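# Shelve floor cartons in the far aisle section

## Task

Pick up every carton lying on the aisle floor and set each one on a shelf of the final shelving section at the far end of the aisle (either side is fine). Each carton must rest directly on the shelf board, not on top of another carton, must sit level, and must not overhang the shelf edge. The robot must not topple or be left leaning, or the task fails.

## Robot and tools

ROBOT. TidyBot++: a 0.54 x 0.50 x 0.38 m wheeled base on four powered casters, carrying one seven-joint arm with a two-finger gripper. There is only one arm, so every argument describes that single arm. The shoulder sits 0.12 m ahead of the base centre and 0.68 m up. Reach: upper arm 0.42 m, forearm 0.31 m, hand 0.31 m. Cameras: base_camera (fixed on the base, looking forward and down) and wrist_camera (looks along the hand). The arm begins folded with the hand pointing down.

FRAMES. Base frame: origin on the floor below the base centre, x ahead, y to the left, z up, metres. The odometry frame is the base frame as it was at the scene start. hand_pose and hand_target are base-frame poses of the point midway between the closed finger pads: x, y, z then quaternion qw, qx, qy, qz; the hand's z axis runs out along the fingers and the fingers close along its y axis.

move. One action per call, made of any of base, joints, target, plus optional speeds and min_time_s; cameras picks images and blocking chooses whether to wait.
- base: an offset from where the base currently is, measured along the base's own axes at the start of the command. translate_m (forward positive, -2 to 2 m), strafe_m (left positive, -2 to 2 m), rotate_rad (counter-clockwise/left positive, -6.3 to 6.3 rad). Translate and strafe together form one straight-line move.
- joints: absolute angles by name, radians: joint_1_rad (unlimited; positive turns the arm clockwise seen from above, the opposite of heading), joint_2_rad -2.249 to 2.249 (shoulder, 0 = upper arm vertical, positive leans forward), joint_3_rad unlimited, joint_4_rad -2.579 to 2.579 (elbow, 0 straight), joint_5_rad unlimited, joint_6_rad -2.099 to 2.099 (wrist), joint_7_rad unlimited (hand roll; at 1.57 with hand down the fingers open left/right), gripper_pos 0 (open, about 85 mm gap) to 1 (closed). Gap is roughly 85 x (1 - gripper_pos) mm. Unlimited joints go the short way round, so step less than half a turn at a time.
- target: one list of seven numbers [x, y, z, qw, qx, qy, qz], an absolute hand pose in the base frame, metres. With target, joints may only contain gripper_pos.
- speeds: top speeds for this action only: translate_m/strafe_m 0.05 to 0.5 m/s (give one value for a combined move), rotate_rad 0.1 to 1.57 rad/s, gripper_pos 0.234 to 0.993 per s.
- min_time_s: 0.1 to 8 s, the shortest duration of each arm motion.
- cameras: list from base_camera, wrist_camera, all; [] means none. blocking: true/omitted waits until everything rests; false returns in about 0.5 s while motion continues.
A move with no action just reports state and images. Any action is capped at 15 s; a base move times out after 14 s.

wait(seconds 0 to 10, cameras): lets time pass, returns early once running motions settle. stop(cameras): brakes everything you commanded. zoom_image(camera, region [x0, y0, x1, y1] pixels, at most 504 each way): enlarges part of that camera's newest image. read_manual(section): licence texts only. finished_scene(scene): ends the current scene; call nothing after it in the same reply.

RESULTS. base_odometry (x, y, heading in rad, from wheel counts, so slip looks like travel), base_tilt in degrees (forward/right positive), joint_positions, hand_pose, hand_target, gripper_pos, motor_effort in % of maximum with the peak in brackets. Status words: done; moving; off_target (resting short, maybe still pushing); not_followed (withheld, e.g. self-collision, shown with cause:); contact_stop or time_out (unplanned stops that cancel the rest of the reply's moves); torque_fault (arm frozen about 10 s); limit_stop_at_motor_heat; ARM HIT; MOTOR HOT; on_its_own lists things the robot did unasked. For the gripper, off_target means an object stopped the fingers and they are now squeezing it.

TIPS. A hand target usually ends within about 3 cm; correct by adding (desired minus measured) to the previous target. To hold still, resend hand_target, not hand_pose. Loads make the arm sag; don't command a loaded joint to its reading. Low forward poses close to the base may fail or drive the arm into the base, which has no collision guard. A hand pointing down reaches at most about 0.94 m high, only near the base. Out-of-reach targets wander up to 10 s then time_out.

AVOID. Cartons are empty and crush easily: close gently (slow gripper speed, target only slightly past first touch). Don't drop cartons, release them while moving, or swing them fast. Don't let the arm snag shelves while the base drives or turns, and don't stretch the arm far out or sideways in a way that unbalances the robot; it can tip. Don't ram furniture: the base and arm keep pushing when blocked. Check images before releasing so the carton sits flat, fully on the shelf and not on another carton. Thinking time lets the scene run on, and holding loads outstretched heats motors.

Each tool is called by a JSON object that holds its "api" and its "payload", one argument or row to a line.

## Session

{"api": "move", "payload": {

}}

Scene clock: 0.00 s.
base_odometry: x=+0.000 y=+0.000 heading=+0.000
base_tilt: forward=+0.0 right=-0.3
base_status: not commanded
joint_positions: joint_1_rad=+0.025 joint_2_rad=-0.314 joint_3_rad=+3.190 joint_4_rad=-2.504 joint_5_rad=+0.036 joint_6_rad=-0.880 joint_7_rad=+1.619 gripper_pos=+0.000
joint_status: not commanded
motor_effort: joint_1_rad=+0 joint_2_rad=-2 joint_3_rad=+1 joint_4_rad=+13 joint_5_rad=+0 joint_6_rad=+0 joint_7_rad=-1
hand_pose: x=+0.2672 y=-0.0166 z=+0.5892 quat_wxyz=(+0.009, +0.999, -0.001, +0.035) (m; base frame)
hand_target: x=+0.2662 y=-0.0165 z=+0.5887 quat_wxyz=(+0.009, +0.999, -0.001, +0.034) (m; base frame)
hand_status: not commanded
pictures: base_camera, wrist_camera

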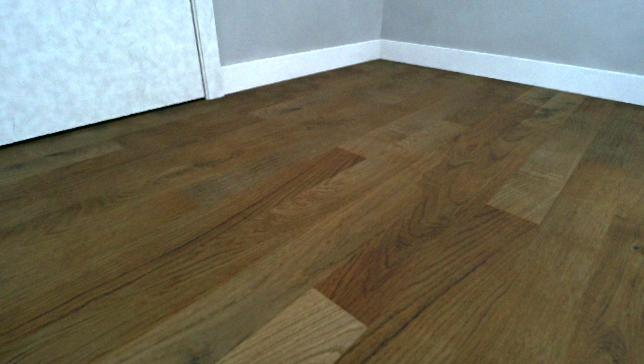

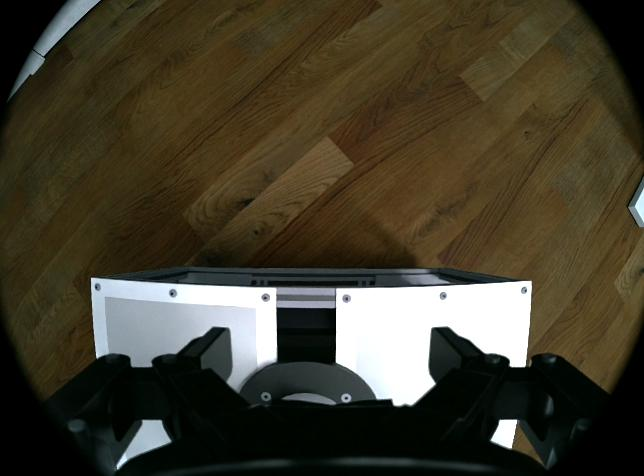

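{"api": "move", "payload": {
  "base": {"rotate_rad": 1.2},
  "cameras": ["base_camera"]
}}

{"api": "move", "payload": {
  "base": {"rotate_rad": 1.2},
  "cameras": ["base_camera"]
}}

{"api": "move", "payload": {
  "base": {"rotate_rad": 1.2},
  "cameras": ["base_camera"]
}}

{"api": "move", "payload": {
  "base": {"rotate_rad": 1.2},
  "cameras": ["base_camera"]
}}

Scene clock: 3.60 s.
move: done
base_odometry: x=+0.000 y=+0.000 heading=+1.199
base_tilt: forward=+0.0 right=-0.3
base_status: done
joint_positions: joint_1_rad=+0.025 joint_2_rad=-0.314 joint_3_rad=+3.190 joint_4_rad=-2.504 joint_5_rad=+0.036 joint_6_rad=-0.880 joint_7_rad=+1.619 gripper_pos=+0.000
joint_status: not commanded
motor_effort: joint_1_rad=+1(1) joint_2_rad=-3(3) joint_3_rad=+1(1) joint_4_rad=+12(13) joint_5_rad=+1(1) joint_6_rad=+0(1) joint_7_rad=+0(1)
hand_pose: x=+0.2672 y=-0.0166 z=+0.5892 quat_wxyz=(+0.009, +0.999, -0.001, +0.035)
hand_target: x=+0.2662 y=-0.0165 z=+0.5887 quat_wxyz=(+0.009, +0.999, -0.001, +0.034)
hand_status: not commanded

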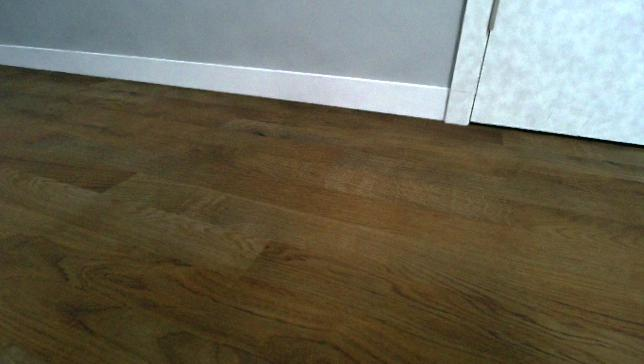

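Scene clock: 5.63 s.
move: done
base_odometry: x=+0.000 y=+0.000 heading=+2.399
base_tilt: forward=+0.0 right=-0.3
base_status: done
joint_positions: joint_1_rad=+0.025 joint_2_rad=-0.314 joint_3_rad=+3.190 joint_4_rad=-2.504 joint_5_rad=+0.036 joint_6_rad=-0.880 joint_7_rad=+1.619 gripper_pos=+0.000
joint_status: not commanded
motor_effort: joint_1_rad=+0(1) joint_2_rad=-2(3) joint_3_rad=+1(2) joint_4_rad=+13(13) joint_5_rad=+1(1) joint_6_rad=+0(1) joint_7_rad=-1(1)
hand_pose: x=+0.2672 y=-0.0166 z=+0.5892 quat_wxyz=(+0.009, +0.999, -0.001, +0.035)
hand_target: x=+0.2662 y=-0.0165 z=+0.5887 quat_wxyz=(+0.009, +0.999, -0.001, +0.034)
hand_status: not commanded

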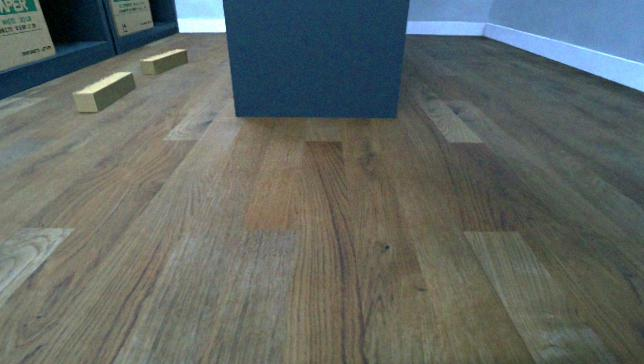

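Scene clock: 7.67 s.
move: done
base_odometry: x=+0.000 y=+0.000 heading=-2.685
base_tilt: forward=+0.0 right=-0.3
base_status: done
joint_positions: joint_1_rad=+0.025 joint_2_rad=-0.314 joint_3_rad=+3.190 joint_4_rad=-2.504 joint_5_rad=+0.036 joint_6_rad=-0.880 joint_7_rad=+1.619 gripper_pos=+0.000
joint_status: not commanded
motor_effort: joint_1_rad=+0(1) joint_2_rad=-2(3) joint_3_rad=+0(1) joint_4_rad=+13(13) joint_5_rad=+1(1) joint_6_rad=+0(1) joint_7_rad=-1(1)
hand_pose: x=+0.2672 y=-0.0166 z=+0.5892 quat_wxyz=(+0.009, +0.999, -0.001, +0.035)
hand_target: x=+0.2662 y=-0.0165 z=+0.5887 quat_wxyz=(+0.009, +0.999, -0.001, +0.034)
hand_status: not commanded

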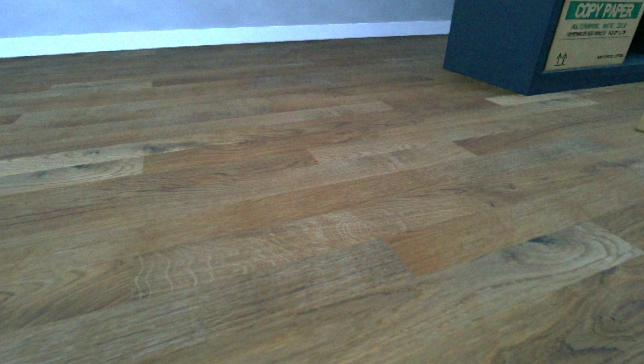

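Scene clock: 9.70 s.
move: done
base_odometry: x=+0.000 y=+0.000 heading=-1.486
base_tilt: forward=+0.0 right=-0.3
base_status: done
joint_positions: joint_1_rad=+0.025 joint_2_rad=-0.314 joint_3_rad=+3.190 joint_4_rad=-2.504 joint_5_rad=+0.036 joint_6_rad=-0.880 joint_7_rad=+1.619 gripper_pos=+0.000
joint_status: not commanded
motor_effort: joint_1_rad=+0(1) joint_2_rad=-2(3) joint_3_rad=+0(1) joint_4_rad=+13(13) joint_5_rad=+0(1) joint_6_rad=+0(1) joint_7_rad=-1(1)
hand_pose: x=+0.2672 y=-0.0166 z=+0.5892 quat_wxyz=(+0.009, +0.999, -0.001, +0.035)
hand_target: x=+0.2662 y=-0.0165 z=+0.5887 quat_wxyz=(+0.009, +0.999, -0.001, +0.034)
hand_status: not commanded

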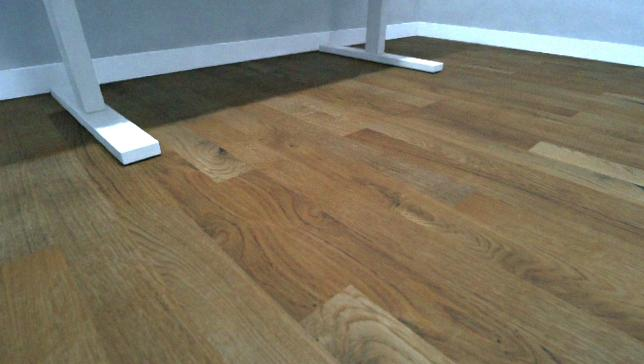

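{"api": "move", "payload": {
  "base": {"rotate_rad": -2.1},
  "cameras": ["base_camera"]
}}

{"api": "zoom_image", "payload": {
  "camera": "base_camera",
  "region": [150, 0, 550, 200]
}}

Scene clock: 13.50 s.
move: done
base_odometry: x=+0.000 y=+0.000 heading=+2.698
base_tilt: forward=+0.0 right=-0.3
base_status: done
joint_positions: joint_1_rad=+0.025 joint_2_rad=-0.314 joint_3_rad=+3.190 joint_4_rad=-2.504 joint_5_rad=+0.036 joint_6_rad=-0.880 joint_7_rad=+1.619 gripper_pos=+0.000
joint_status: not commanded
motor_effort: joint_1_rad=+0(1) joint_2_rad=-3(3) joint_3_rad=+1(1) joint_4_rad=+13(13) joint_5_rad=+1(1) joint_6_rad=+0(1) joint_7_rad=-1(1)
hand_pose: x=+0.2672 y=-0.0166 z=+0.5892 quat_wxyz=(+0.009, +0.999, -0.001, +0.035)
hand_target: x=+0.2662 y=-0.0165 z=+0.5887 quat_wxyz=(+0.009, +0.999, -0.001, +0.034)
hand_status: not commanded

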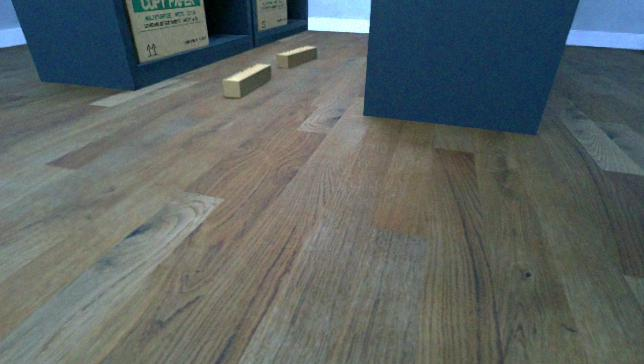

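Scaled by 1.260.

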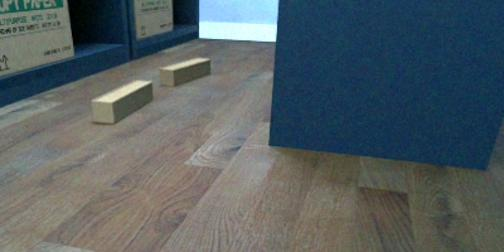

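{"api": "move", "payload": {
  "base": {"rotate_rad": -0.3},
  "joints": {"joint_6_rad": 0.55},
  "min_time_s": 2,
  "cameras": ["all"]
}}

Scene clock: 24.83 s.
move: done
base_odometry: x=+0.000 y=+0.000 heading=+2.399
base_tilt: forward=+0.0 right=-0.3
base_status: done
joint_positions: joint_1_rad=+0.025 joint_2_rad=-0.314 joint_3_rad=+3.190 joint_4_rad=-2.504 joint_5_rad=+0.036 joint_6_rad=+0.492 joint_7_rad=+1.619 gripper_pos=+0.000
joint_status: all done
motor_effort: joint_1_rad=+0(2) joint_2_rad=-7(7) joint_3_rad=+0(1) joint_4_rad=+16(17) joint_5_rad=+0(1) joint_6_rad=+9(9) joint_7_rad=-1(1)
hand_pose: x=+0.5535 y=-0.0270 z=+0.8604 quat_wxyz=(+0.038, +0.750, +0.004, +0.660)
hand_target: x=+0.5548 y=-0.0268 z=+0.8771 quat_wxyz=(+0.039, +0.732, +0.004, +0.680)
hand_status: not commanded
pictures: base_camera, wrist_camera
wrist_camera: T_world_to_cam=[[-0.01034, -0.9981, 0.06071, -0.06928], [-0.1578, -0.05832, -0.98575, 0.99089], [0.98742, -0.01978, -0.1569, -0.2756]] pos_world=[0.42778, -0.01681, 0.93774]

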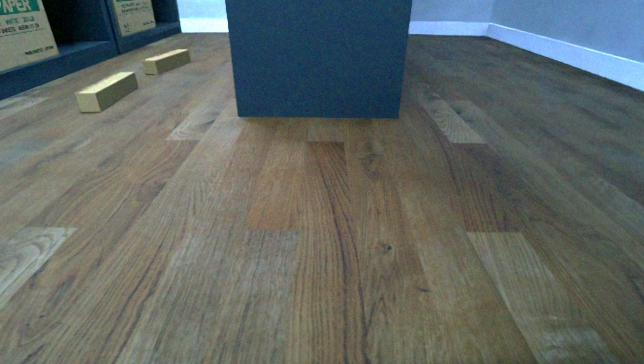

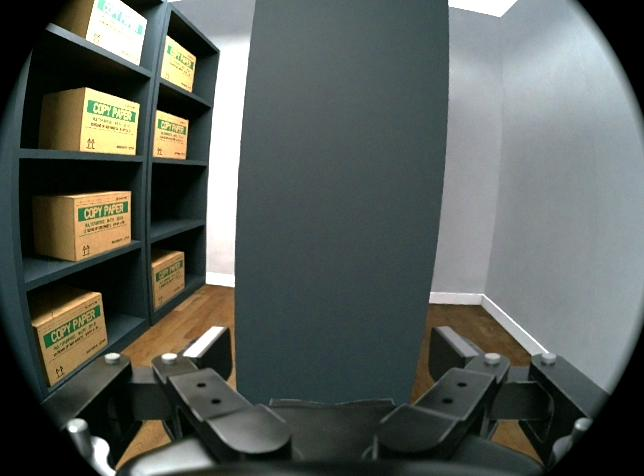

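{"api": "zoom_image", "payload": {
  "camera": "wrist_camera",
  "region": [0, 0, 260, 400]
}}

Scaled by 1.260.

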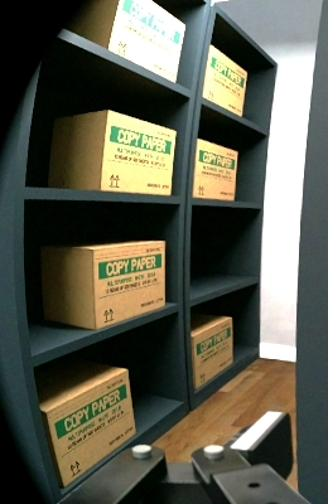

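{"api": "move", "payload": {
  "base": {"translate_m": 0.72, "strafe_m": 0.63},
  "cameras": ["all"]
}}

Scene clock: 42.77 s.
move: done
base_odometry: x=-0.957 y=+0.023 heading=+2.398
base_tilt: forward=+0.0 right=-0.3
base_status: done
joint_positions: joint_1_rad=+0.025 joint_2_rad=-0.314 joint_3_rad=+3.190 joint_4_rad=-2.504 joint_5_rad=+0.036 joint_6_rad=+0.496 joint_7_rad=+1.619 gripper_pos=+0.000
joint_status: not commanded
motor_effort: joint_1_rad=+0(1) joint_2_rad=-7(8) joint_3_rad=+1(2) joint_4_rad=+17(18) joint_5_rad=+1(1) joint_6_rad=+9(9) joint_7_rad=-1(1)
hand_pose: x=+0.5536 y=-0.0270 z=+0.8613 quat_wxyz=(+0.038, +0.749, +0.004, +0.661)
hand_target: x=+0.5548 y=-0.0268 z=+0.8771 quat_wxyz=(+0.039, +0.732, +0.004, +0.680)
hand_status: not commanded
pictures: base_camera, wrist_camera
wrist_camera: T_world_to_cam=[[-0.01049, -0.99809, 0.06087, -0.06941], [-0.15492, -0.05852, -0.98619, 0.99065], [0.98787, -0.01978, -0.15401, -0.2783]] pos_world=[0.42766, -0.01681, 0.93834]

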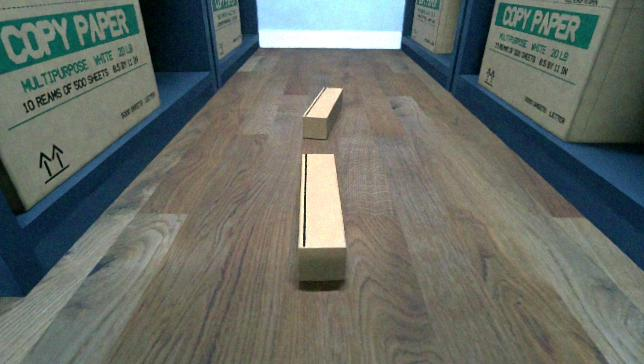

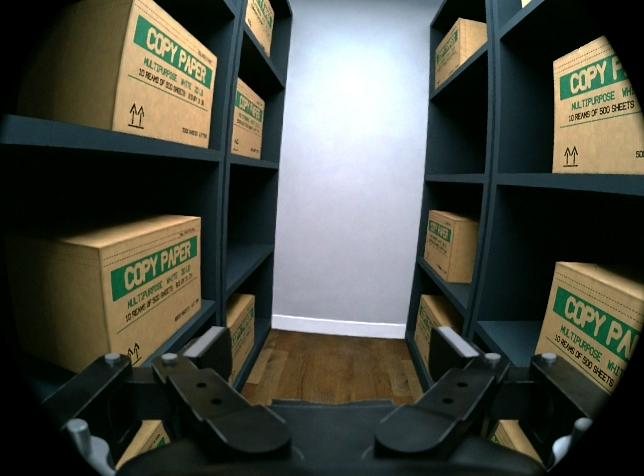

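{"api": "move", "payload": {
  "base": {"translate_m": 0.17, "strafe_m": -0.05, "rotate_rad": -0.06},
  "joints": {"joint_1_rad": 0.0, "joint_2_rad": 0.3, "joint_3_rad": 3.14, "joint_4_rad": -2.3, "joint_5_rad": 0.0, "joint_6_rad": -0.54, "joint_7_rad": 1.57},
  "min_time_s": 2.5,
  "cameras": ["all"]
}}

Scene clock: 58.60 s.
move: done
base_odometry: x=-1.048 y=+0.175 heading=+2.337
base_tilt: forward=+0.0 right=-0.3
base_status: done
joint_positions: joint_1_rad=+0.020 joint_2_rad=+0.291 joint_3_rad=+3.155 joint_4_rad=-2.314 joint_5_rad=+0.036 joint_6_rad=-0.498 joint_7_rad=+1.614 gripper_pos=+0.000
joint_status: all done
motor_effort: joint_1_rad=+1(2) joint_2_rad=-17(19) joint_3_rad=+1(2) joint_4_rad=+8(18) joint_5_rad=+0(2) joint_6_rad=+0(9) joint_7_rad=+0(2)
hand_pose: x=+0.4121 y=-0.0145 z=+0.5036 quat_wxyz=(+0.012, +1.000, +0.021, +0.019)
hand_target: x=+0.4059 y=+0.0019 z=+0.5031 quat_wxyz=(+0.000, +1.000, +0.000, +0.001)
hand_status: not commanded
pictures: base_camera, wrist_camera
wrist_camera: T_world_to_cam=[[0.04512, -0.99894, -0.00944, -0.02413], [-0.99896, -0.04505, -0.0077, 0.47198], [0.00726, 0.00978, -0.99993, 0.63716]] pos_world=[0.46795, -0.00907, 0.64052]

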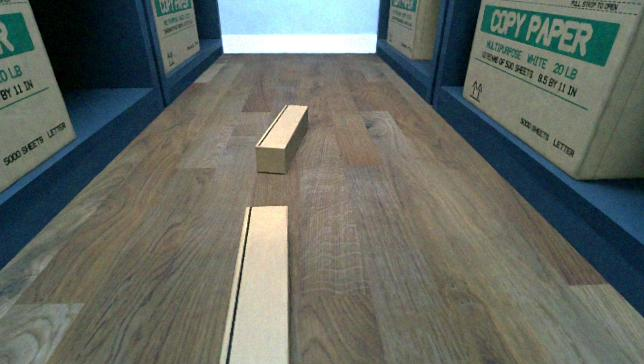

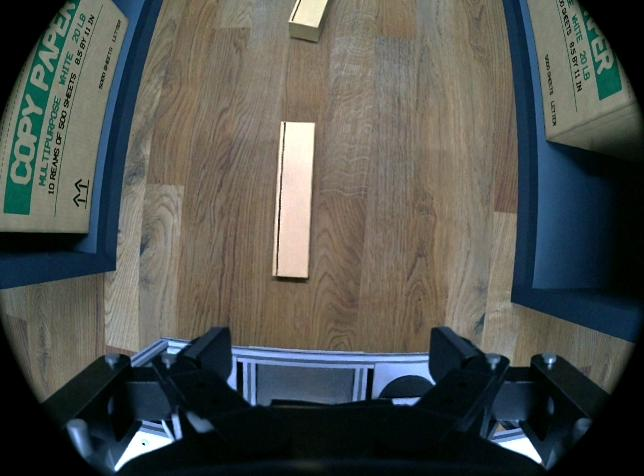

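{"api": "move", "payload": {
  "joints": {"joint_1_rad": -0.1256, "joint_2_rad": 1.2975, "joint_3_rad": 3.1416, "joint_4_rad": -1.8893, "joint_5_rad": 0.0, "joint_6_rad": 0.0452, "joint_7_rad": 1.44},
  "min_time_s": 2.5,
  "cameras": ["wrist_camera"]
}}

Scene clock: 68.43 s.
move: done
base_odometry: x=-1.048 y=+0.175 heading=+2.337
base_tilt: forward=+0.0 right=-0.3
base_status: not commanded
joint_positions: joint_1_rad=-0.106 joint_2_rad=+1.290 joint_3_rad=+3.155 joint_4_rad=-1.903 joint_5_rad=+0.036 joint_6_rad=+0.002 joint_7_rad=+1.485 gripper_pos=+0.000
joint_status: all done
motor_effort: joint_1_rad=+1(2) joint_2_rad=-30(32) joint_3_rad=+0(2) joint_4_rad=-1(9) joint_5_rad=+0(2) joint_6_rad=-1(2) joint_7_rad=-1(1)
hand_pose: x=+0.4901 y=+0.0328 z=+0.1733 quat_wxyz=(+0.008, +0.999, +0.026, -0.024)
hand_target: x=+0.5067 y=+0.0503 z=+0.1700 quat_wxyz=(+0.000, +1.000, -0.003, +0.000)
hand_status: not commanded
wrist_camera: T_world_to_cam=[[0.05376, -0.99839, -0.01826, 0.01372], [-0.99545, -0.05502, 0.07786, 0.53318], [-0.07874, 0.014, -0.9968, 0.34731]] pos_world=[0.55736, 0.03817, 0.30494]

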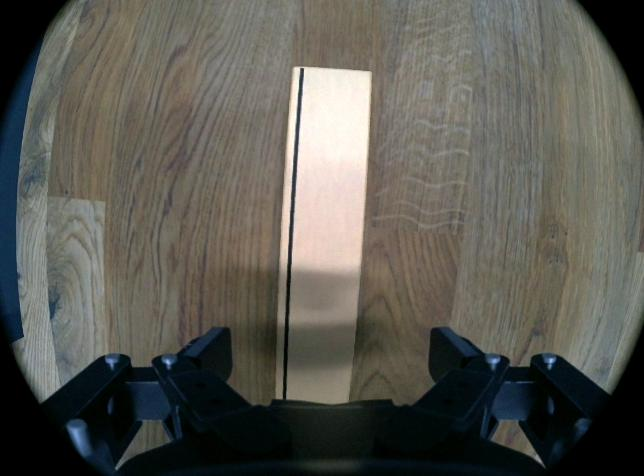

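{"api": "move", "payload": {
  "joints": {"joint_1_rad": -0.1256, "joint_2_rad": 1.4754, "joint_3_rad": 3.1276, "joint_4_rad": -1.7253, "joint_5_rad": -0.036, "joint_6_rad": 0.1086, "joint_7_rad": 1.415},
  "min_time_s": 1.5,
  "cameras": ["wrist_camera"]
}}

Scene clock: 80.00 s.
move: done
base_odometry: x=-1.048 y=+0.175 heading=+2.337
base_tilt: forward=+0.0 right=-0.3
base_status: not commanded
joint_positions: joint_1_rad=-0.106 joint_2_rad=+1.463 joint_3_rad=+3.143 joint_4_rad=-1.737 joint_5_rad=+0.018 joint_6_rad=+0.067 joint_7_rad=+1.459 gripper_pos=+0.000
joint_status: all done
motor_effort: joint_1_rad=+1(2) joint_2_rad=-32(33) joint_3_rad=+0(1) joint_4_rad=-1(2) joint_5_rad=+1(2) joint_6_rad=+0(2) joint_7_rad=+0(1)
hand_pose: x=+0.5193 y=+0.0435 z=+0.1020 quat_wxyz=(+0.000, +1.000, +0.006, +0.004)
hand_target: x=+0.5302 y=+0.0608 z=+0.0974 quat_wxyz=(-0.009, +0.999, -0.033, +0.024)
hand_status: not commanded
wrist_camera: T_world_to_cam=[[0.01569, -0.99929, -0.03423, 0.04301], [-0.99967, -0.01637, 0.01993, 0.57492], [-0.02048, 0.0339, -0.99921, 0.24756]] pos_world=[0.57912, 0.044, 0.23737]

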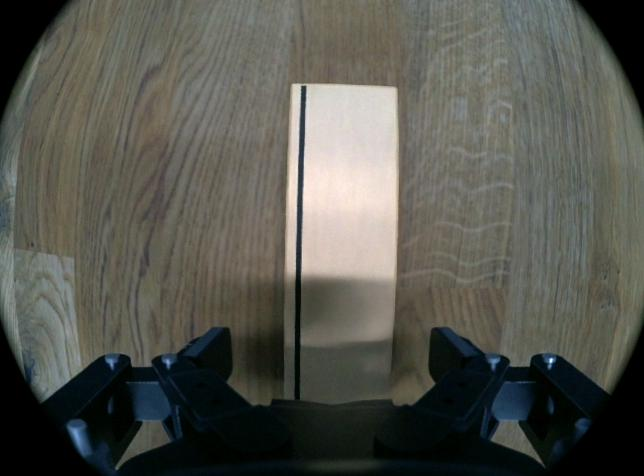

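{"api": "move", "payload": {
  "joints": {"joint_1_rad": -0.0695, "joint_2_rad": 1.628, "joint_4_rad": -1.585, "joint_6_rad": 0.113},
  "min_time_s": 1.5,
  "cameras": ["all"]
}}

Scene clock: 83.77 s.
move: done
base_odometry: x=-1.048 y=+0.175 heading=+2.337
base_tilt: forward=+0.0 right=-0.3
base_status: not commanded
joint_positions: joint_1_rad=-0.088 joint_2_rad=+1.615 joint_3_rad=+3.142 joint_4_rad=-1.597 joint_5_rad=+0.018 joint_6_rad=+0.072 joint_7_rad=+1.459 gripper_pos=+0.000
joint_status: all done
motor_effort: joint_1_rad=+1(2) joint_2_rad=-31(33) joint_3_rad=+0(2) joint_4_rad=-1(2) joint_5_rad=+0(1) joint_6_rad=-1(2) joint_7_rad=+0(1)
hand_pose: x=+0.5158 y=+0.0363 z=+0.0382 quat_wxyz=(+0.000, +1.000, -0.003, +0.001)
hand_target: x=+0.5280 y=+0.0373 z=+0.0334 quat_wxyz=(-0.008, +0.998, -0.062, +0.020)
hand_status: not commanded
pictures: base_camera, wrist_camera
wrist_camera: T_world_to_cam=[[-0.00307, -0.9994, -0.03446, 0.04334], [-0.99961, 0.00212, 0.02777, 0.5715], [-0.02768, 0.03453, -0.99902, 0.1877]] pos_world=[0.5766, 0.03562, 0.17314]

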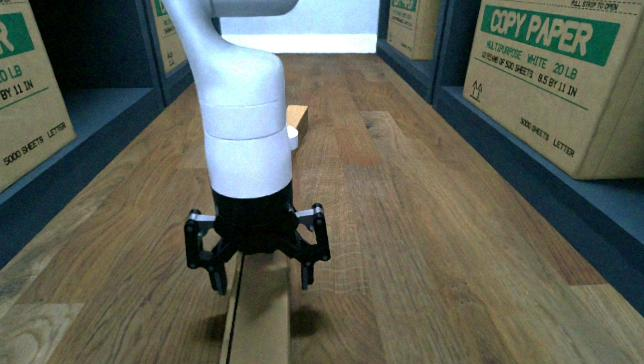

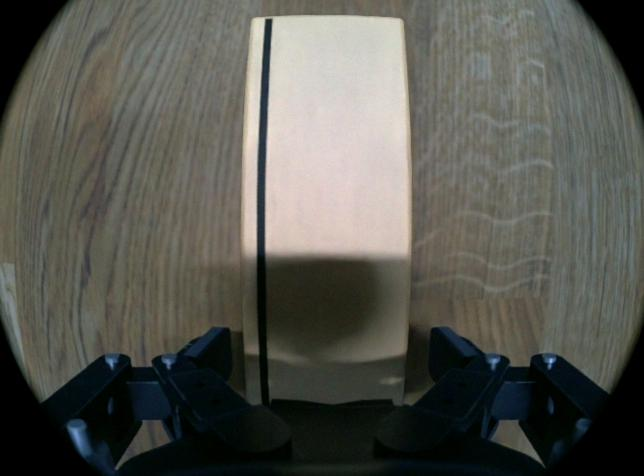

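{"api": "move", "payload": {
  "joints": {"gripper_pos": 0.25},
  "speeds": {"gripper_pos": 0.234},
  "cameras": ["all"]
}}

{"api": "zoom_image", "payload": {
  "camera": "wrist_camera",
  "region": [180, 250, 480, 450]
}}

{"api": "zoom_image", "payload": {
  "camera": "base_camera",
  "region": [170, 190, 350, 330]
}}

Scene clock: 86.80 s.
move: done
base_odometry: x=-1.048 y=+0.175 heading=+2.337
base_tilt: forward=+0.0 right=-0.3
base_status: not commanded
joint_positions: joint_1_rad=-0.088 joint_2_rad=+1.615 joint_3_rad=+3.142 joint_4_rad=-1.597 joint_5_rad=+0.018 joint_6_rad=+0.072 joint_7_rad=+1.459 gripper_pos=+0.252
joint_status: all done
motor_effort: joint_1_rad=+0(1) joint_2_rad=-32(32) joint_3_rad=-1(1) joint_4_rad=+0(2) joint_5_rad=+1(1) joint_6_rad=-1(1) joint_7_rad=-1(1)
hand_pose: x=+0.5158 y=+0.0363 z=+0.0382 quat_wxyz=(+0.000, +1.000, -0.003, +0.001)
hand_target: x=+0.5280 y=+0.0373 z=+0.0334 quat_wxyz=(-0.008, +0.998, -0.062, +0.020)
hand_status: not commanded
pictures: base_camera, wrist_camera
wrist_camera: T_world_to_cam=[[-0.00307, -0.9994, -0.03446, 0.04333], [-0.99962, 0.00212, 0.02757, 0.57154], [-0.02748, 0.03453, -0.99903, 0.18759]] pos_world=[0.5766, 0.03562, 0.17314]

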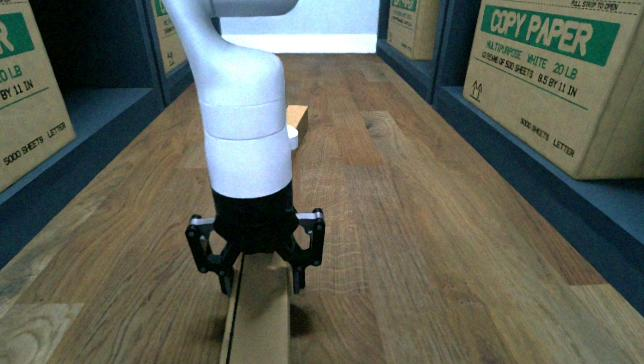

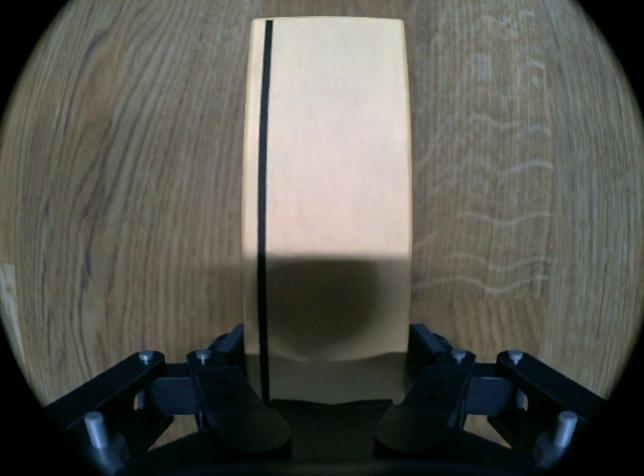

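Scaled by 1.680.

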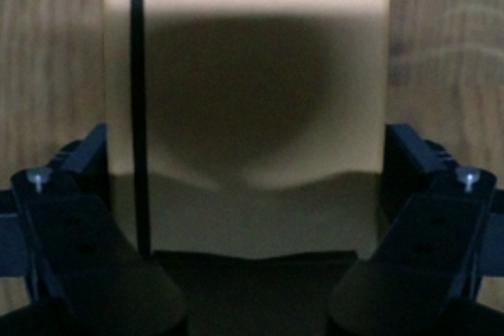

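Scaled by 2.800.

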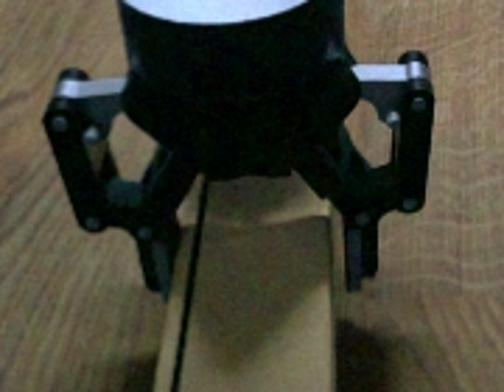

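{"api": "move", "payload": {
  "joints": {"gripper_pos": 0.29},
  "speeds": {"gripper_pos": 0.234},
  "cameras": ["wrist_camera"]
}}

{"api": "zoom_image", "payload": {
  "camera": "wrist_camera",
  "region": [180, 250, 480, 450]
}}

{"api": "move", "payload": {
  "joints": {"gripper_pos": 0.3},
  "speeds": {"gripper_pos": 0.234},
  "cameras": ["wrist_camera"]
}}

{"api": "zoom_image", "payload": {
  "camera": "wrist_camera",
  "region": [180, 250, 480, 450]
}}

Scene clock: 89.13 s.
move: done
base_odometry: x=-1.048 y=+0.175 heading=+2.337
base_tilt: forward=+0.0 right=-0.3
base_status: not commanded
joint_positions: joint_1_rad=-0.088 joint_2_rad=+1.615 joint_3_rad=+3.142 joint_4_rad=-1.597 joint_5_rad=+0.018 joint_6_rad=+0.072 joint_7_rad=+1.459 gripper_pos=+0.292
joint_status: all done
motor_effort: joint_1_rad=+0(1) joint_2_rad=-32(32) joint_3_rad=+0(1) joint_4_rad=-1(1) joint_5_rad=+0(1) joint_6_rad=+0(1) joint_7_rad=-1(1)
hand_pose: x=+0.5158 y=+0.0365 z=+0.0382 quat_wxyz=(-0.001, +1.000, -0.003, +0.001)
hand_target: x=+0.5280 y=+0.0373 z=+0.0334 quat_wxyz=(-0.008, +0.998, -0.062, +0.020)
hand_status: not commanded
wrist_camera: T_world_to_cam=[[-0.00307, -0.99939, -0.03486, 0.04361], [-0.99962, 0.00211, 0.02767, 0.57152], [-0.02758, 0.03493, -0.99901, 0.18762]] pos_world=[0.5766, 0.03582, 0.17314]

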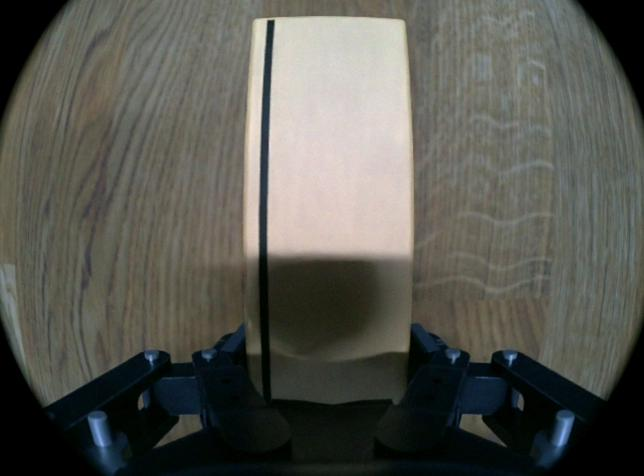

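Scaled by 1.680.

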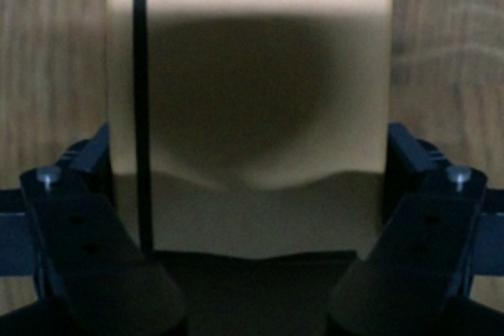

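Scene clock: 89.77 s.
move: done
base_odometry: x=-1.048 y=+0.175 heading=+2.337
base_tilt: forward=+0.0 right=-0.3
base_status: not commanded
joint_positions: joint_1_rad=-0.088 joint_2_rad=+1.615 joint_3_rad=+3.142 joint_4_rad=-1.597 joint_5_rad=+0.018 joint_6_rad=+0.072 joint_7_rad=+1.459 gripper_pos=+0.299
joint_status: all done
motor_effort: joint_1_rad=+1(1) joint_2_rad=-31(32) joint_3_rad=-1(1) joint_4_rad=-1(2) joint_5_rad=+0(1) joint_6_rad=+0(1) joint_7_rad=-1(1)
hand_pose: x=+0.5158 y=+0.0367 z=+0.0382 quat_wxyz=(-0.001, +1.000, -0.003, +0.001)
hand_target: x=+0.5280 y=+0.0373 z=+0.0334 quat_wxyz=(-0.008, +0.998, -0.062, +0.020)
hand_status: not commanded
wrist_camera: T_world_to_cam=[[-0.00308, -0.99938, -0.03516, 0.04376], [-0.99962, 0.00211, 0.02767, 0.57152], [-0.02758, 0.03523, -0.999, 0.1876]] pos_world=[0.5766, 0.03592, 0.17314]

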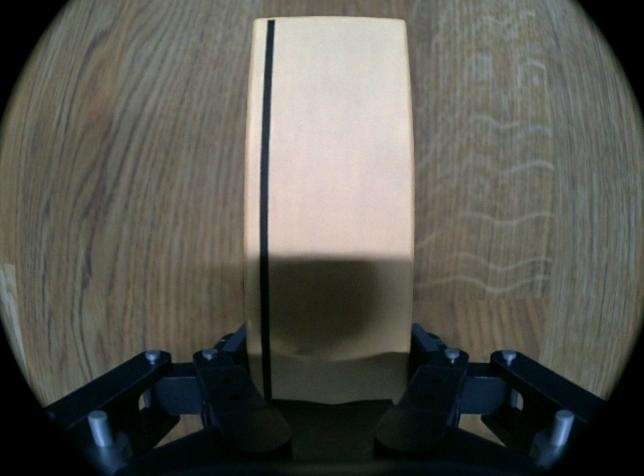

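Scaled by 1.680.

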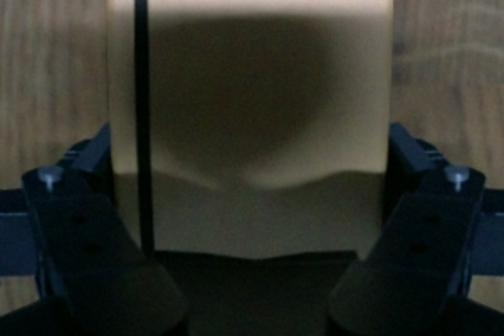

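{"api": "move", "payload": {
  "joints": {"gripper_pos": 0.307},
  "speeds": {"gripper_pos": 0.234}
}}

{"api": "move", "payload": {
  "joints": {"joint_2_rad": 1.54},
  "min_time_s": 1.5,
  "cameras": ["all"]
}}

Scene clock: 91.57 s.
move: done
base_odometry: x=-1.048 y=+0.175 heading=+2.337
base_tilt: forward=+0.0 right=-0.3
base_status: not commanded
joint_positions: joint_1_rad=-0.088 joint_2_rad=+1.615 joint_3_rad=+3.141 joint_4_rad=-1.597 joint_5_rad=+0.018 joint_6_rad=+0.072 joint_7_rad=+1.459 gripper_pos=+0.307
joint_status: all done
motor_effort: joint_1_rad=+0(1) joint_2_rad=-32(32) joint_3_rad=-1(1) joint_4_rad=-1(1) joint_5_rad=+1(1) joint_6_rad=+0(1) joint_7_rad=-1(1)
hand_pose: x=+0.5157 y=+0.0369 z=+0.0382 quat_wxyz=(-0.001, +1.000, -0.003, +0.001)
hand_target: x=+0.5280 y=+0.0373 z=+0.0334 quat_wxyz=(-0.008, +0.998, -0.062, +0.020)
hand_status: not commanded
pictures: none

Scene clock: 93.40 s.
move: done
base_odometry: x=-1.048 y=+0.175 heading=+2.337
base_tilt: forward=+0.0 right=-0.3
base_status: not commanded
joint_positions: joint_1_rad=-0.088 joint_2_rad=+1.585 joint_3_rad=+3.141 joint_4_rad=-1.597 joint_5_rad=+0.018 joint_6_rad=+0.073 joint_7_rad=+1.459 gripper_pos=+0.307
joint_status: all done
motor_effort: joint_1_rad=+0(1) joint_2_rad=-33(33) joint_3_rad=-2(2) joint_4_rad=-1(1) joint_5_rad=+1(1) joint_6_rad=+0(1) joint_7_rad=-1(1)
hand_pose: x=+0.5355 y=+0.0386 z=+0.0506 quat_wxyz=(-0.002, +1.000, -0.003, +0.016)
hand_target: x=+0.5832 y=+0.0411 z=+0.0720 quat_wxyz=(-0.013, +0.996, -0.061, +0.063)
hand_status: not commanded
pictures: base_camera, wrist_camera
wrist_camera: T_world_to_cam=[[-0.00211, -0.99927, -0.03824, 0.0458], [-0.99999, 0.00225, -0.00373, 0.59271], [0.00381, 0.03823, -0.99926, 0.18355]] pos_world=[0.5921, 0.03742, 0.18737]

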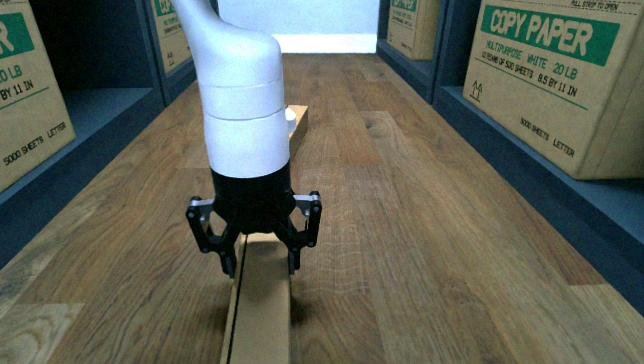

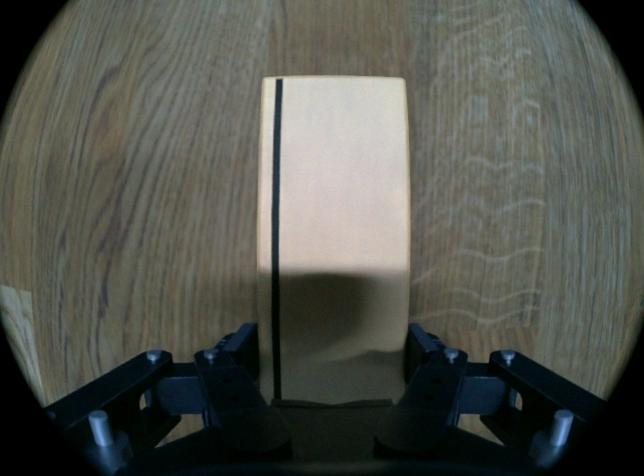

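{"api": "move", "payload": {
  "joints": {"joint_2_rad": 1.628},
  "min_time_s": 1
}}

{"api": "move", "payload": {
  "joints": {"gripper_pos": 0.32},
  "speeds": {"gripper_pos": 0.234},
  "cameras": ["wrist_camera"]
}}

{"api": "zoom_image", "payload": {
  "camera": "wrist_camera",
  "region": [180, 250, 480, 450]
}}

{"api": "move", "payload": {
  "joints": {"gripper_pos": 0.333},
  "speeds": {"gripper_pos": 0.234},
  "cameras": ["wrist_camera"]
}}

{"api": "zoom_image", "payload": {
  "camera": "wrist_camera",
  "region": [180, 250, 480, 450]
}}

Scene clock: 96.87 s.
move: done
base_odometry: x=-1.048 y=+0.175 heading=+2.337
base_tilt: forward=+0.0 right=-0.3
base_status: not commanded
joint_positions: joint_1_rad=-0.088 joint_2_rad=+1.618 joint_3_rad=+3.141 joint_4_rad=-1.596 joint_5_rad=+0.018 joint_6_rad=+0.073 joint_7_rad=+1.459 gripper_pos=+0.307
joint_status: all done
motor_effort: joint_1_rad=+0(1) joint_2_rad=-32(33) joint_3_rad=-1(2) joint_4_rad=-1(1) joint_5_rad=+1(1) joint_6_rad=+0(1) joint_7_rad=-1(1)
hand_pose: x=+0.5147 y=+0.0368 z=+0.0370 quat_wxyz=(-0.001, +1.000, -0.003, +0.000)
hand_target: x=+0.5280 y=+0.0373 z=+0.0334 quat_wxyz=(-0.008, +0.998, -0.062, +0.020)
hand_status: not commanded
pictures: none

Scene clock: 97.50 s.
move: done
base_odometry: x=-1.048 y=+0.175 heading=+2.337
base_tilt: forward=+0.0 right=-0.3
base_status: not commanded
joint_positions: joint_1_rad=-0.088 joint_2_rad=+1.618 joint_3_rad=+3.141 joint_4_rad=-1.596 joint_5_rad=+0.018 joint_6_rad=+0.073 joint_7_rad=+1.459 gripper_pos=+0.319
joint_status: all done
motor_effort: joint_1_rad=+1(1) joint_2_rad=-32(32) joint_3_rad=+0(1) joint_4_rad=-1(1) joint_5_rad=+0(1) joint_6_rad=+0(1) joint_7_rad=-1(1)
hand_pose: x=+0.5147 y=+0.0370 z=+0.0370 quat_wxyz=(-0.001, +1.000, -0.003, +0.000)
hand_target: x=+0.5280 y=+0.0373 z=+0.0334 quat_wxyz=(-0.008, +0.998, -0.062, +0.020)
hand_status: not commanded
wrist_camera: T_world_to_cam=[[-0.00332, -0.99936, -0.03565, 0.04414], [-0.99959, 0.0023, 0.02867, 0.57045], [-0.02857, 0.03573, -0.99895, 0.18691]] pos_world=[0.5757, 0.03612, 0.17193]

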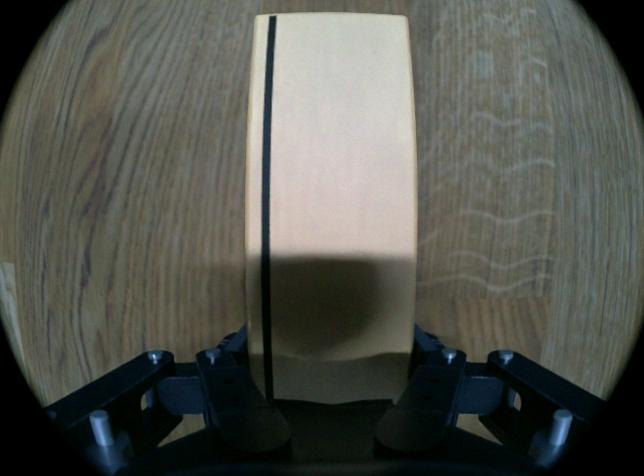

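Scaled by 1.680.

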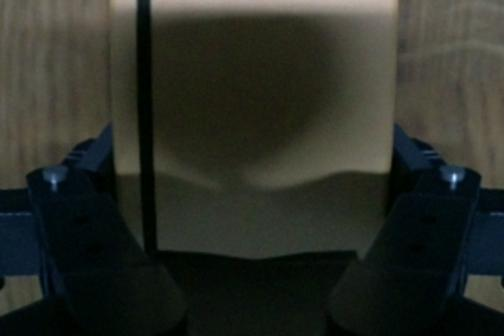

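Scene clock: 98.10 s.
move: done
base_odometry: x=-1.048 y=+0.175 heading=+2.337
base_tilt: forward=+0.0 right=-0.3
base_status: not commanded
joint_positions: joint_1_rad=-0.088 joint_2_rad=+1.618 joint_3_rad=+3.141 joint_4_rad=-1.596 joint_5_rad=+0.018 joint_6_rad=+0.073 joint_7_rad=+1.459 gripper_pos=+0.330
joint_status: all done
motor_effort: joint_1_rad=+0(1) joint_2_rad=-30(32) joint_3_rad=+0(1) joint_4_rad=+0(1) joint_5_rad=+1(1) joint_6_rad=+0(1) joint_7_rad=-1(1)
hand_pose: x=+0.5147 y=+0.0370 z=+0.0370 quat_wxyz=(-0.001, +1.000, -0.003, +0.000)
hand_target: x=+0.5280 y=+0.0373 z=+0.0334 quat_wxyz=(-0.008, +0.998, -0.062, +0.020)
hand_status: not commanded
wrist_camera: T_world_to_cam=[[-0.00352, -0.99935, -0.03575, 0.04437], [-0.99959, 0.0025, 0.02868, 0.57044], [-0.02857, 0.03584, -0.99895, 0.1869]] pos_world=[0.5757, 0.03622, 0.17193]

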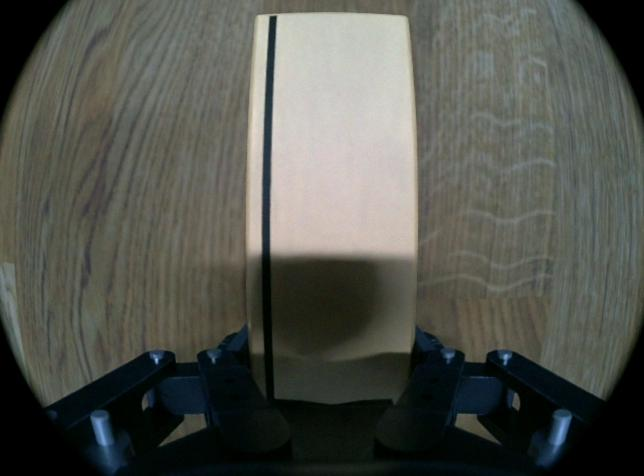

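Scaled by 1.680.

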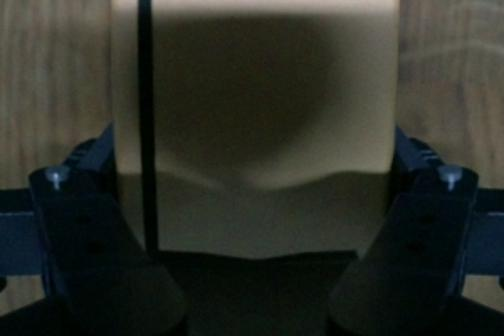

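{"api": "move", "payload": {
  "joints": {"gripper_pos": 0.337},
  "speeds": {"gripper_pos": 0.234}
}}

{"api": "move", "payload": {
  "joints": {"joint_2_rad": 1.54},
  "min_time_s": 1.5,
  "cameras": ["all"]
}}

Scene clock: 99.63 s.
move: done
base_odometry: x=-1.048 y=+0.175 heading=+2.337
base_tilt: forward=+0.0 right=-0.3
base_status: not commanded
joint_positions: joint_1_rad=-0.088 joint_2_rad=+1.618 joint_3_rad=+3.141 joint_4_rad=-1.596 joint_5_rad=+0.018 joint_6_rad=+0.073 joint_7_rad=+1.459 gripper_pos=+0.333
joint_status: all done
motor_effort: joint_1_rad=+0(1) joint_2_rad=-29(30) joint_3_rad=+0(1) joint_4_rad=+1(1) joint_5_rad=+1(1) joint_6_rad=+1(1) joint_7_rad=+0(1)
hand_pose: x=+0.5147 y=+0.0370 z=+0.0370 quat_wxyz=(-0.001, +1.000, -0.003, +0.000)
hand_target: x=+0.5280 y=+0.0373 z=+0.0334 quat_wxyz=(-0.008, +0.998, -0.062, +0.020)
hand_status: not commanded
pictures: none

Scene clock: 101.50 s.
move: done
base_odometry: x=-1.048 y=+0.175 heading=+2.337
base_tilt: forward=+0.0 right=-0.3
base_status: not commanded
joint_positions: joint_1_rad=-0.088 joint_2_rad=+1.587 joint_3_rad=+3.141 joint_4_rad=-1.593 joint_5_rad=+0.018 joint_6_rad=+0.077 joint_7_rad=+1.459 gripper_pos=+0.333
joint_status: all done
motor_effort: joint_1_rad=+1(1) joint_2_rad=-33(33) joint_3_rad=-1(2) joint_4_rad=+0(2) joint_5_rad=+1(1) joint_6_rad=+0(2) joint_7_rad=-1(1)
hand_pose: x=+0.5376 y=+0.0391 z=+0.0497 quat_wxyz=(-0.003, +1.000, -0.003, +0.019)
hand_target: x=+0.5832 y=+0.0411 z=+0.0720 quat_wxyz=(-0.013, +0.996, -0.061, +0.063)
hand_status: not commanded
pictures: base_camera, wrist_camera
wrist_camera: T_world_to_cam=[[-0.00208, -0.99923, -0.03926, 0.04625], [-0.99996, 0.00244, -0.00912, 0.59498], [0.00921, 0.03923, -0.99919, 0.1797]] pos_world=[0.5934, 0.03772, 0.18679]

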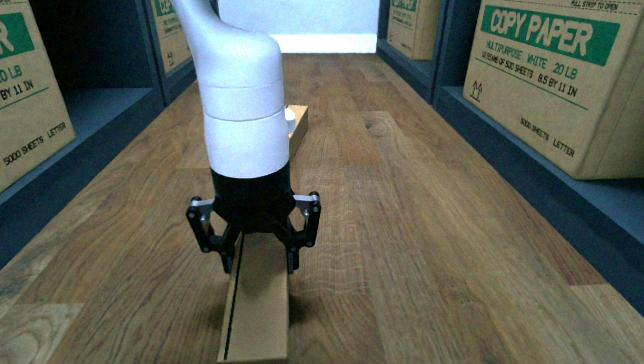

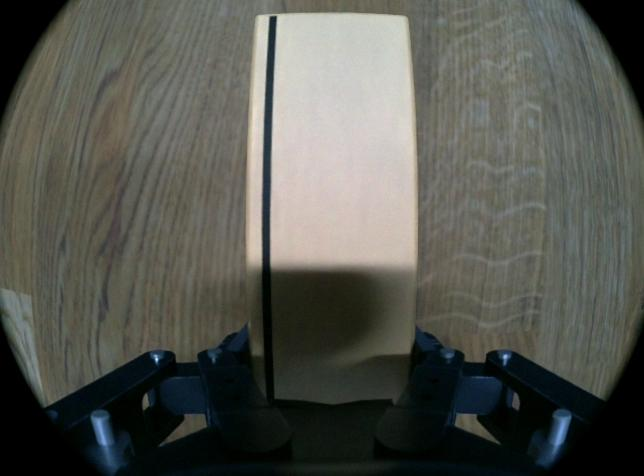

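{"api": "move", "payload": {
  "joints": {"joint_2_rad": 1.43, "joint_4_rad": -1.753},
  "min_time_s": 1.5
}}

{"api": "move", "payload": {
  "joints": {"joint_1_rad": -0.74, "joint_2_rad": 1.49, "joint_4_rad": -1.377, "joint_6_rad": -0.302, "joint_7_rad": 0.747},
  "min_time_s": 3,
  "cameras": ["all"]
}}

Scene clock: 106.53 s.
move: done
base_odometry: x=-1.048 y=+0.175 heading=+2.337
base_tilt: forward=+0.0 right=-0.3
base_status: not commanded
joint_positions: joint_1_rad=-0.088 joint_2_rad=+1.480 joint_3_rad=+3.141 joint_4_rad=-1.741 joint_5_rad=+0.018 joint_6_rad=+0.077 joint_7_rad=+1.459 gripper_pos=+0.333
joint_status: all done
motor_effort: joint_1_rad=+1(1) joint_2_rad=-32(34) joint_3_rad=-1(1) joint_4_rad=-1(2) joint_5_rad=+1(1) joint_6_rad=-1(1) joint_7_rad=-1(1)
hand_pose: x=+0.5109 y=+0.0367 z=+0.0955 quat_wxyz=(-0.001, +1.000, -0.003, -0.001)
hand_target: x=+0.5432 y=+0.0383 z=+0.1165 quat_wxyz=(-0.010, +0.998, -0.060, +0.035)
hand_status: not commanded
pictures: none

Scene clock: 110.10 s.
move: done
base_odometry: x=-1.048 y=+0.175 heading=+2.337
base_tilt: forward=+0.0 right=-0.3
base_status: not commanded
joint_positions: joint_1_rad=-0.731 joint_2_rad=+1.480 joint_3_rad=+3.135 joint_4_rad=-1.390 joint_5_rad=+0.017 joint_6_rad=-0.261 joint_7_rad=+0.792 gripper_pos=+0.333
joint_status: all done
motor_effort: joint_1_rad=+1(3) joint_2_rad=-37(37) joint_3_rad=-1(2) joint_4_rad=+4(5) joint_5_rad=+1(1) joint_6_rad=+0(1) joint_7_rad=-1(1)
hand_pose: x=+0.4938 y=+0.3417 z=+0.1062 quat_wxyz=(-0.005, +1.000, -0.015, +0.003)
hand_target: x=+0.4764 y=+0.3444 z=+0.1023 quat_wxyz=(+0.001, +0.998, -0.058, -0.018)
hand_status: not commanded
pictures: base_camera, wrist_camera
wrist_camera: T_world_to_cam=[[-0.02769, -0.99869, -0.04308, 0.3636], [-0.9994, 0.02676, 0.02196, 0.53909], [-0.02077, 0.04366, -0.99883, 0.23791]] pos_world=[0.55378, 0.33831, 0.24146]

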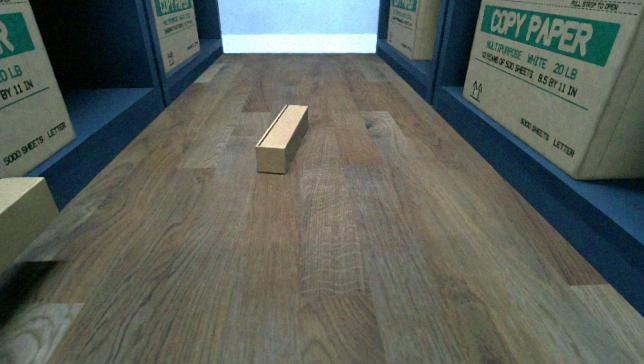

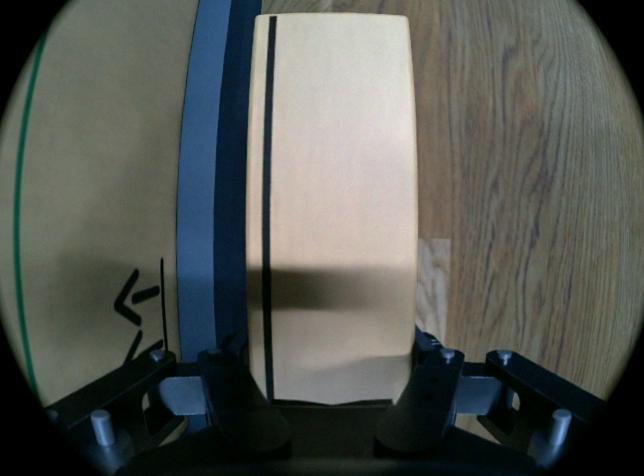

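{"api": "move", "payload": {
  "joints": {"joint_1_rad": -0.6, "joint_7_rad": 0.948},
  "min_time_s": 1.5
}}

{"api": "move", "payload": {
  "joints": {"joint_2_rad": 1.602, "joint_4_rad": -1.265, "joint_6_rad": -0.318},
  "min_time_s": 1.5,
  "cameras": ["all"]
}}

Scene clock: 115.10 s.
move: done
base_odometry: x=-1.048 y=+0.175 heading=+2.337
base_tilt: forward=+0.0 right=-0.3
base_status: not commanded
joint_positions: joint_1_rad=-0.615 joint_2_rad=+1.480 joint_3_rad=+3.135 joint_4_rad=-1.390 joint_5_rad=+0.017 joint_6_rad=-0.262 joint_7_rad=+0.904 gripper_pos=+0.333
joint_status: all done
motor_effort: joint_1_rad=+0(2) joint_2_rad=-37(37) joint_3_rad=+0(2) joint_4_rad=+5(5) joint_5_rad=+0(1) joint_6_rad=+0(1) joint_7_rad=-1(1)
hand_pose: x=+0.5308 y=+0.2956 z=+0.1062 quat_wxyz=(-0.004, +1.000, -0.018, +0.004)
hand_target: x=+0.5209 y=+0.2911 z=+0.1023 quat_wxyz=(-0.002, +0.999, -0.028, -0.018)
hand_status: not commanded
pictures: none

Scene clock: 116.90 s.
move: done
base_odometry: x=-1.048 y=+0.175 heading=+2.337
base_tilt: forward=+0.0 right=-0.3
base_status: not commanded
joint_positions: joint_1_rad=-0.615 joint_2_rad=+1.590 joint_3_rad=+3.135 joint_4_rad=-1.279 joint_5_rad=+0.017 joint_6_rad=-0.277 joint_7_rad=+0.904 gripper_pos=+0.333
joint_status: all done
motor_effort: joint_1_rad=+0(1) joint_2_rad=-37(38) joint_3_rad=+0(2) joint_4_rad=+3(5) joint_5_rad=+1(1) joint_6_rad=+0(2) joint_7_rad=-1(1)
hand_pose: x=+0.5282 y=+0.2936 z=+0.0596 quat_wxyz=(+0.001, +1.000, -0.018, -0.003)
hand_target: x=+0.5178 y=+0.2891 z=+0.0554 quat_wxyz=(+0.003, +0.999, -0.029, -0.025)
hand_status: not commanded
pictures: base_camera, wrist_camera
wrist_camera: T_world_to_cam=[[-0.03354, -0.99892, -0.03205, 0.31708], [-0.99889, 0.03245, 0.03405, 0.57305], [-0.03297, 0.03316, -0.99891, 0.20369]] pos_world=[0.58977, 0.29139, 0.19412]

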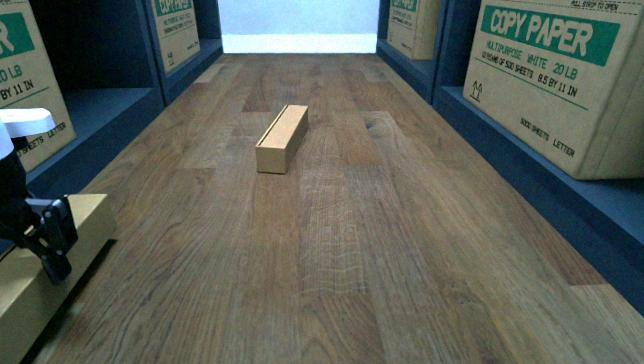

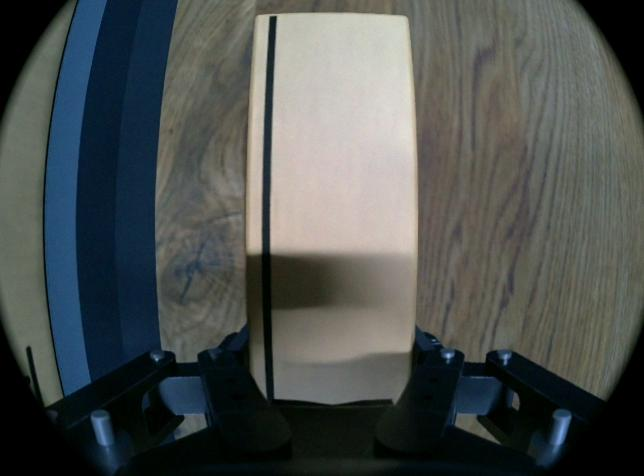

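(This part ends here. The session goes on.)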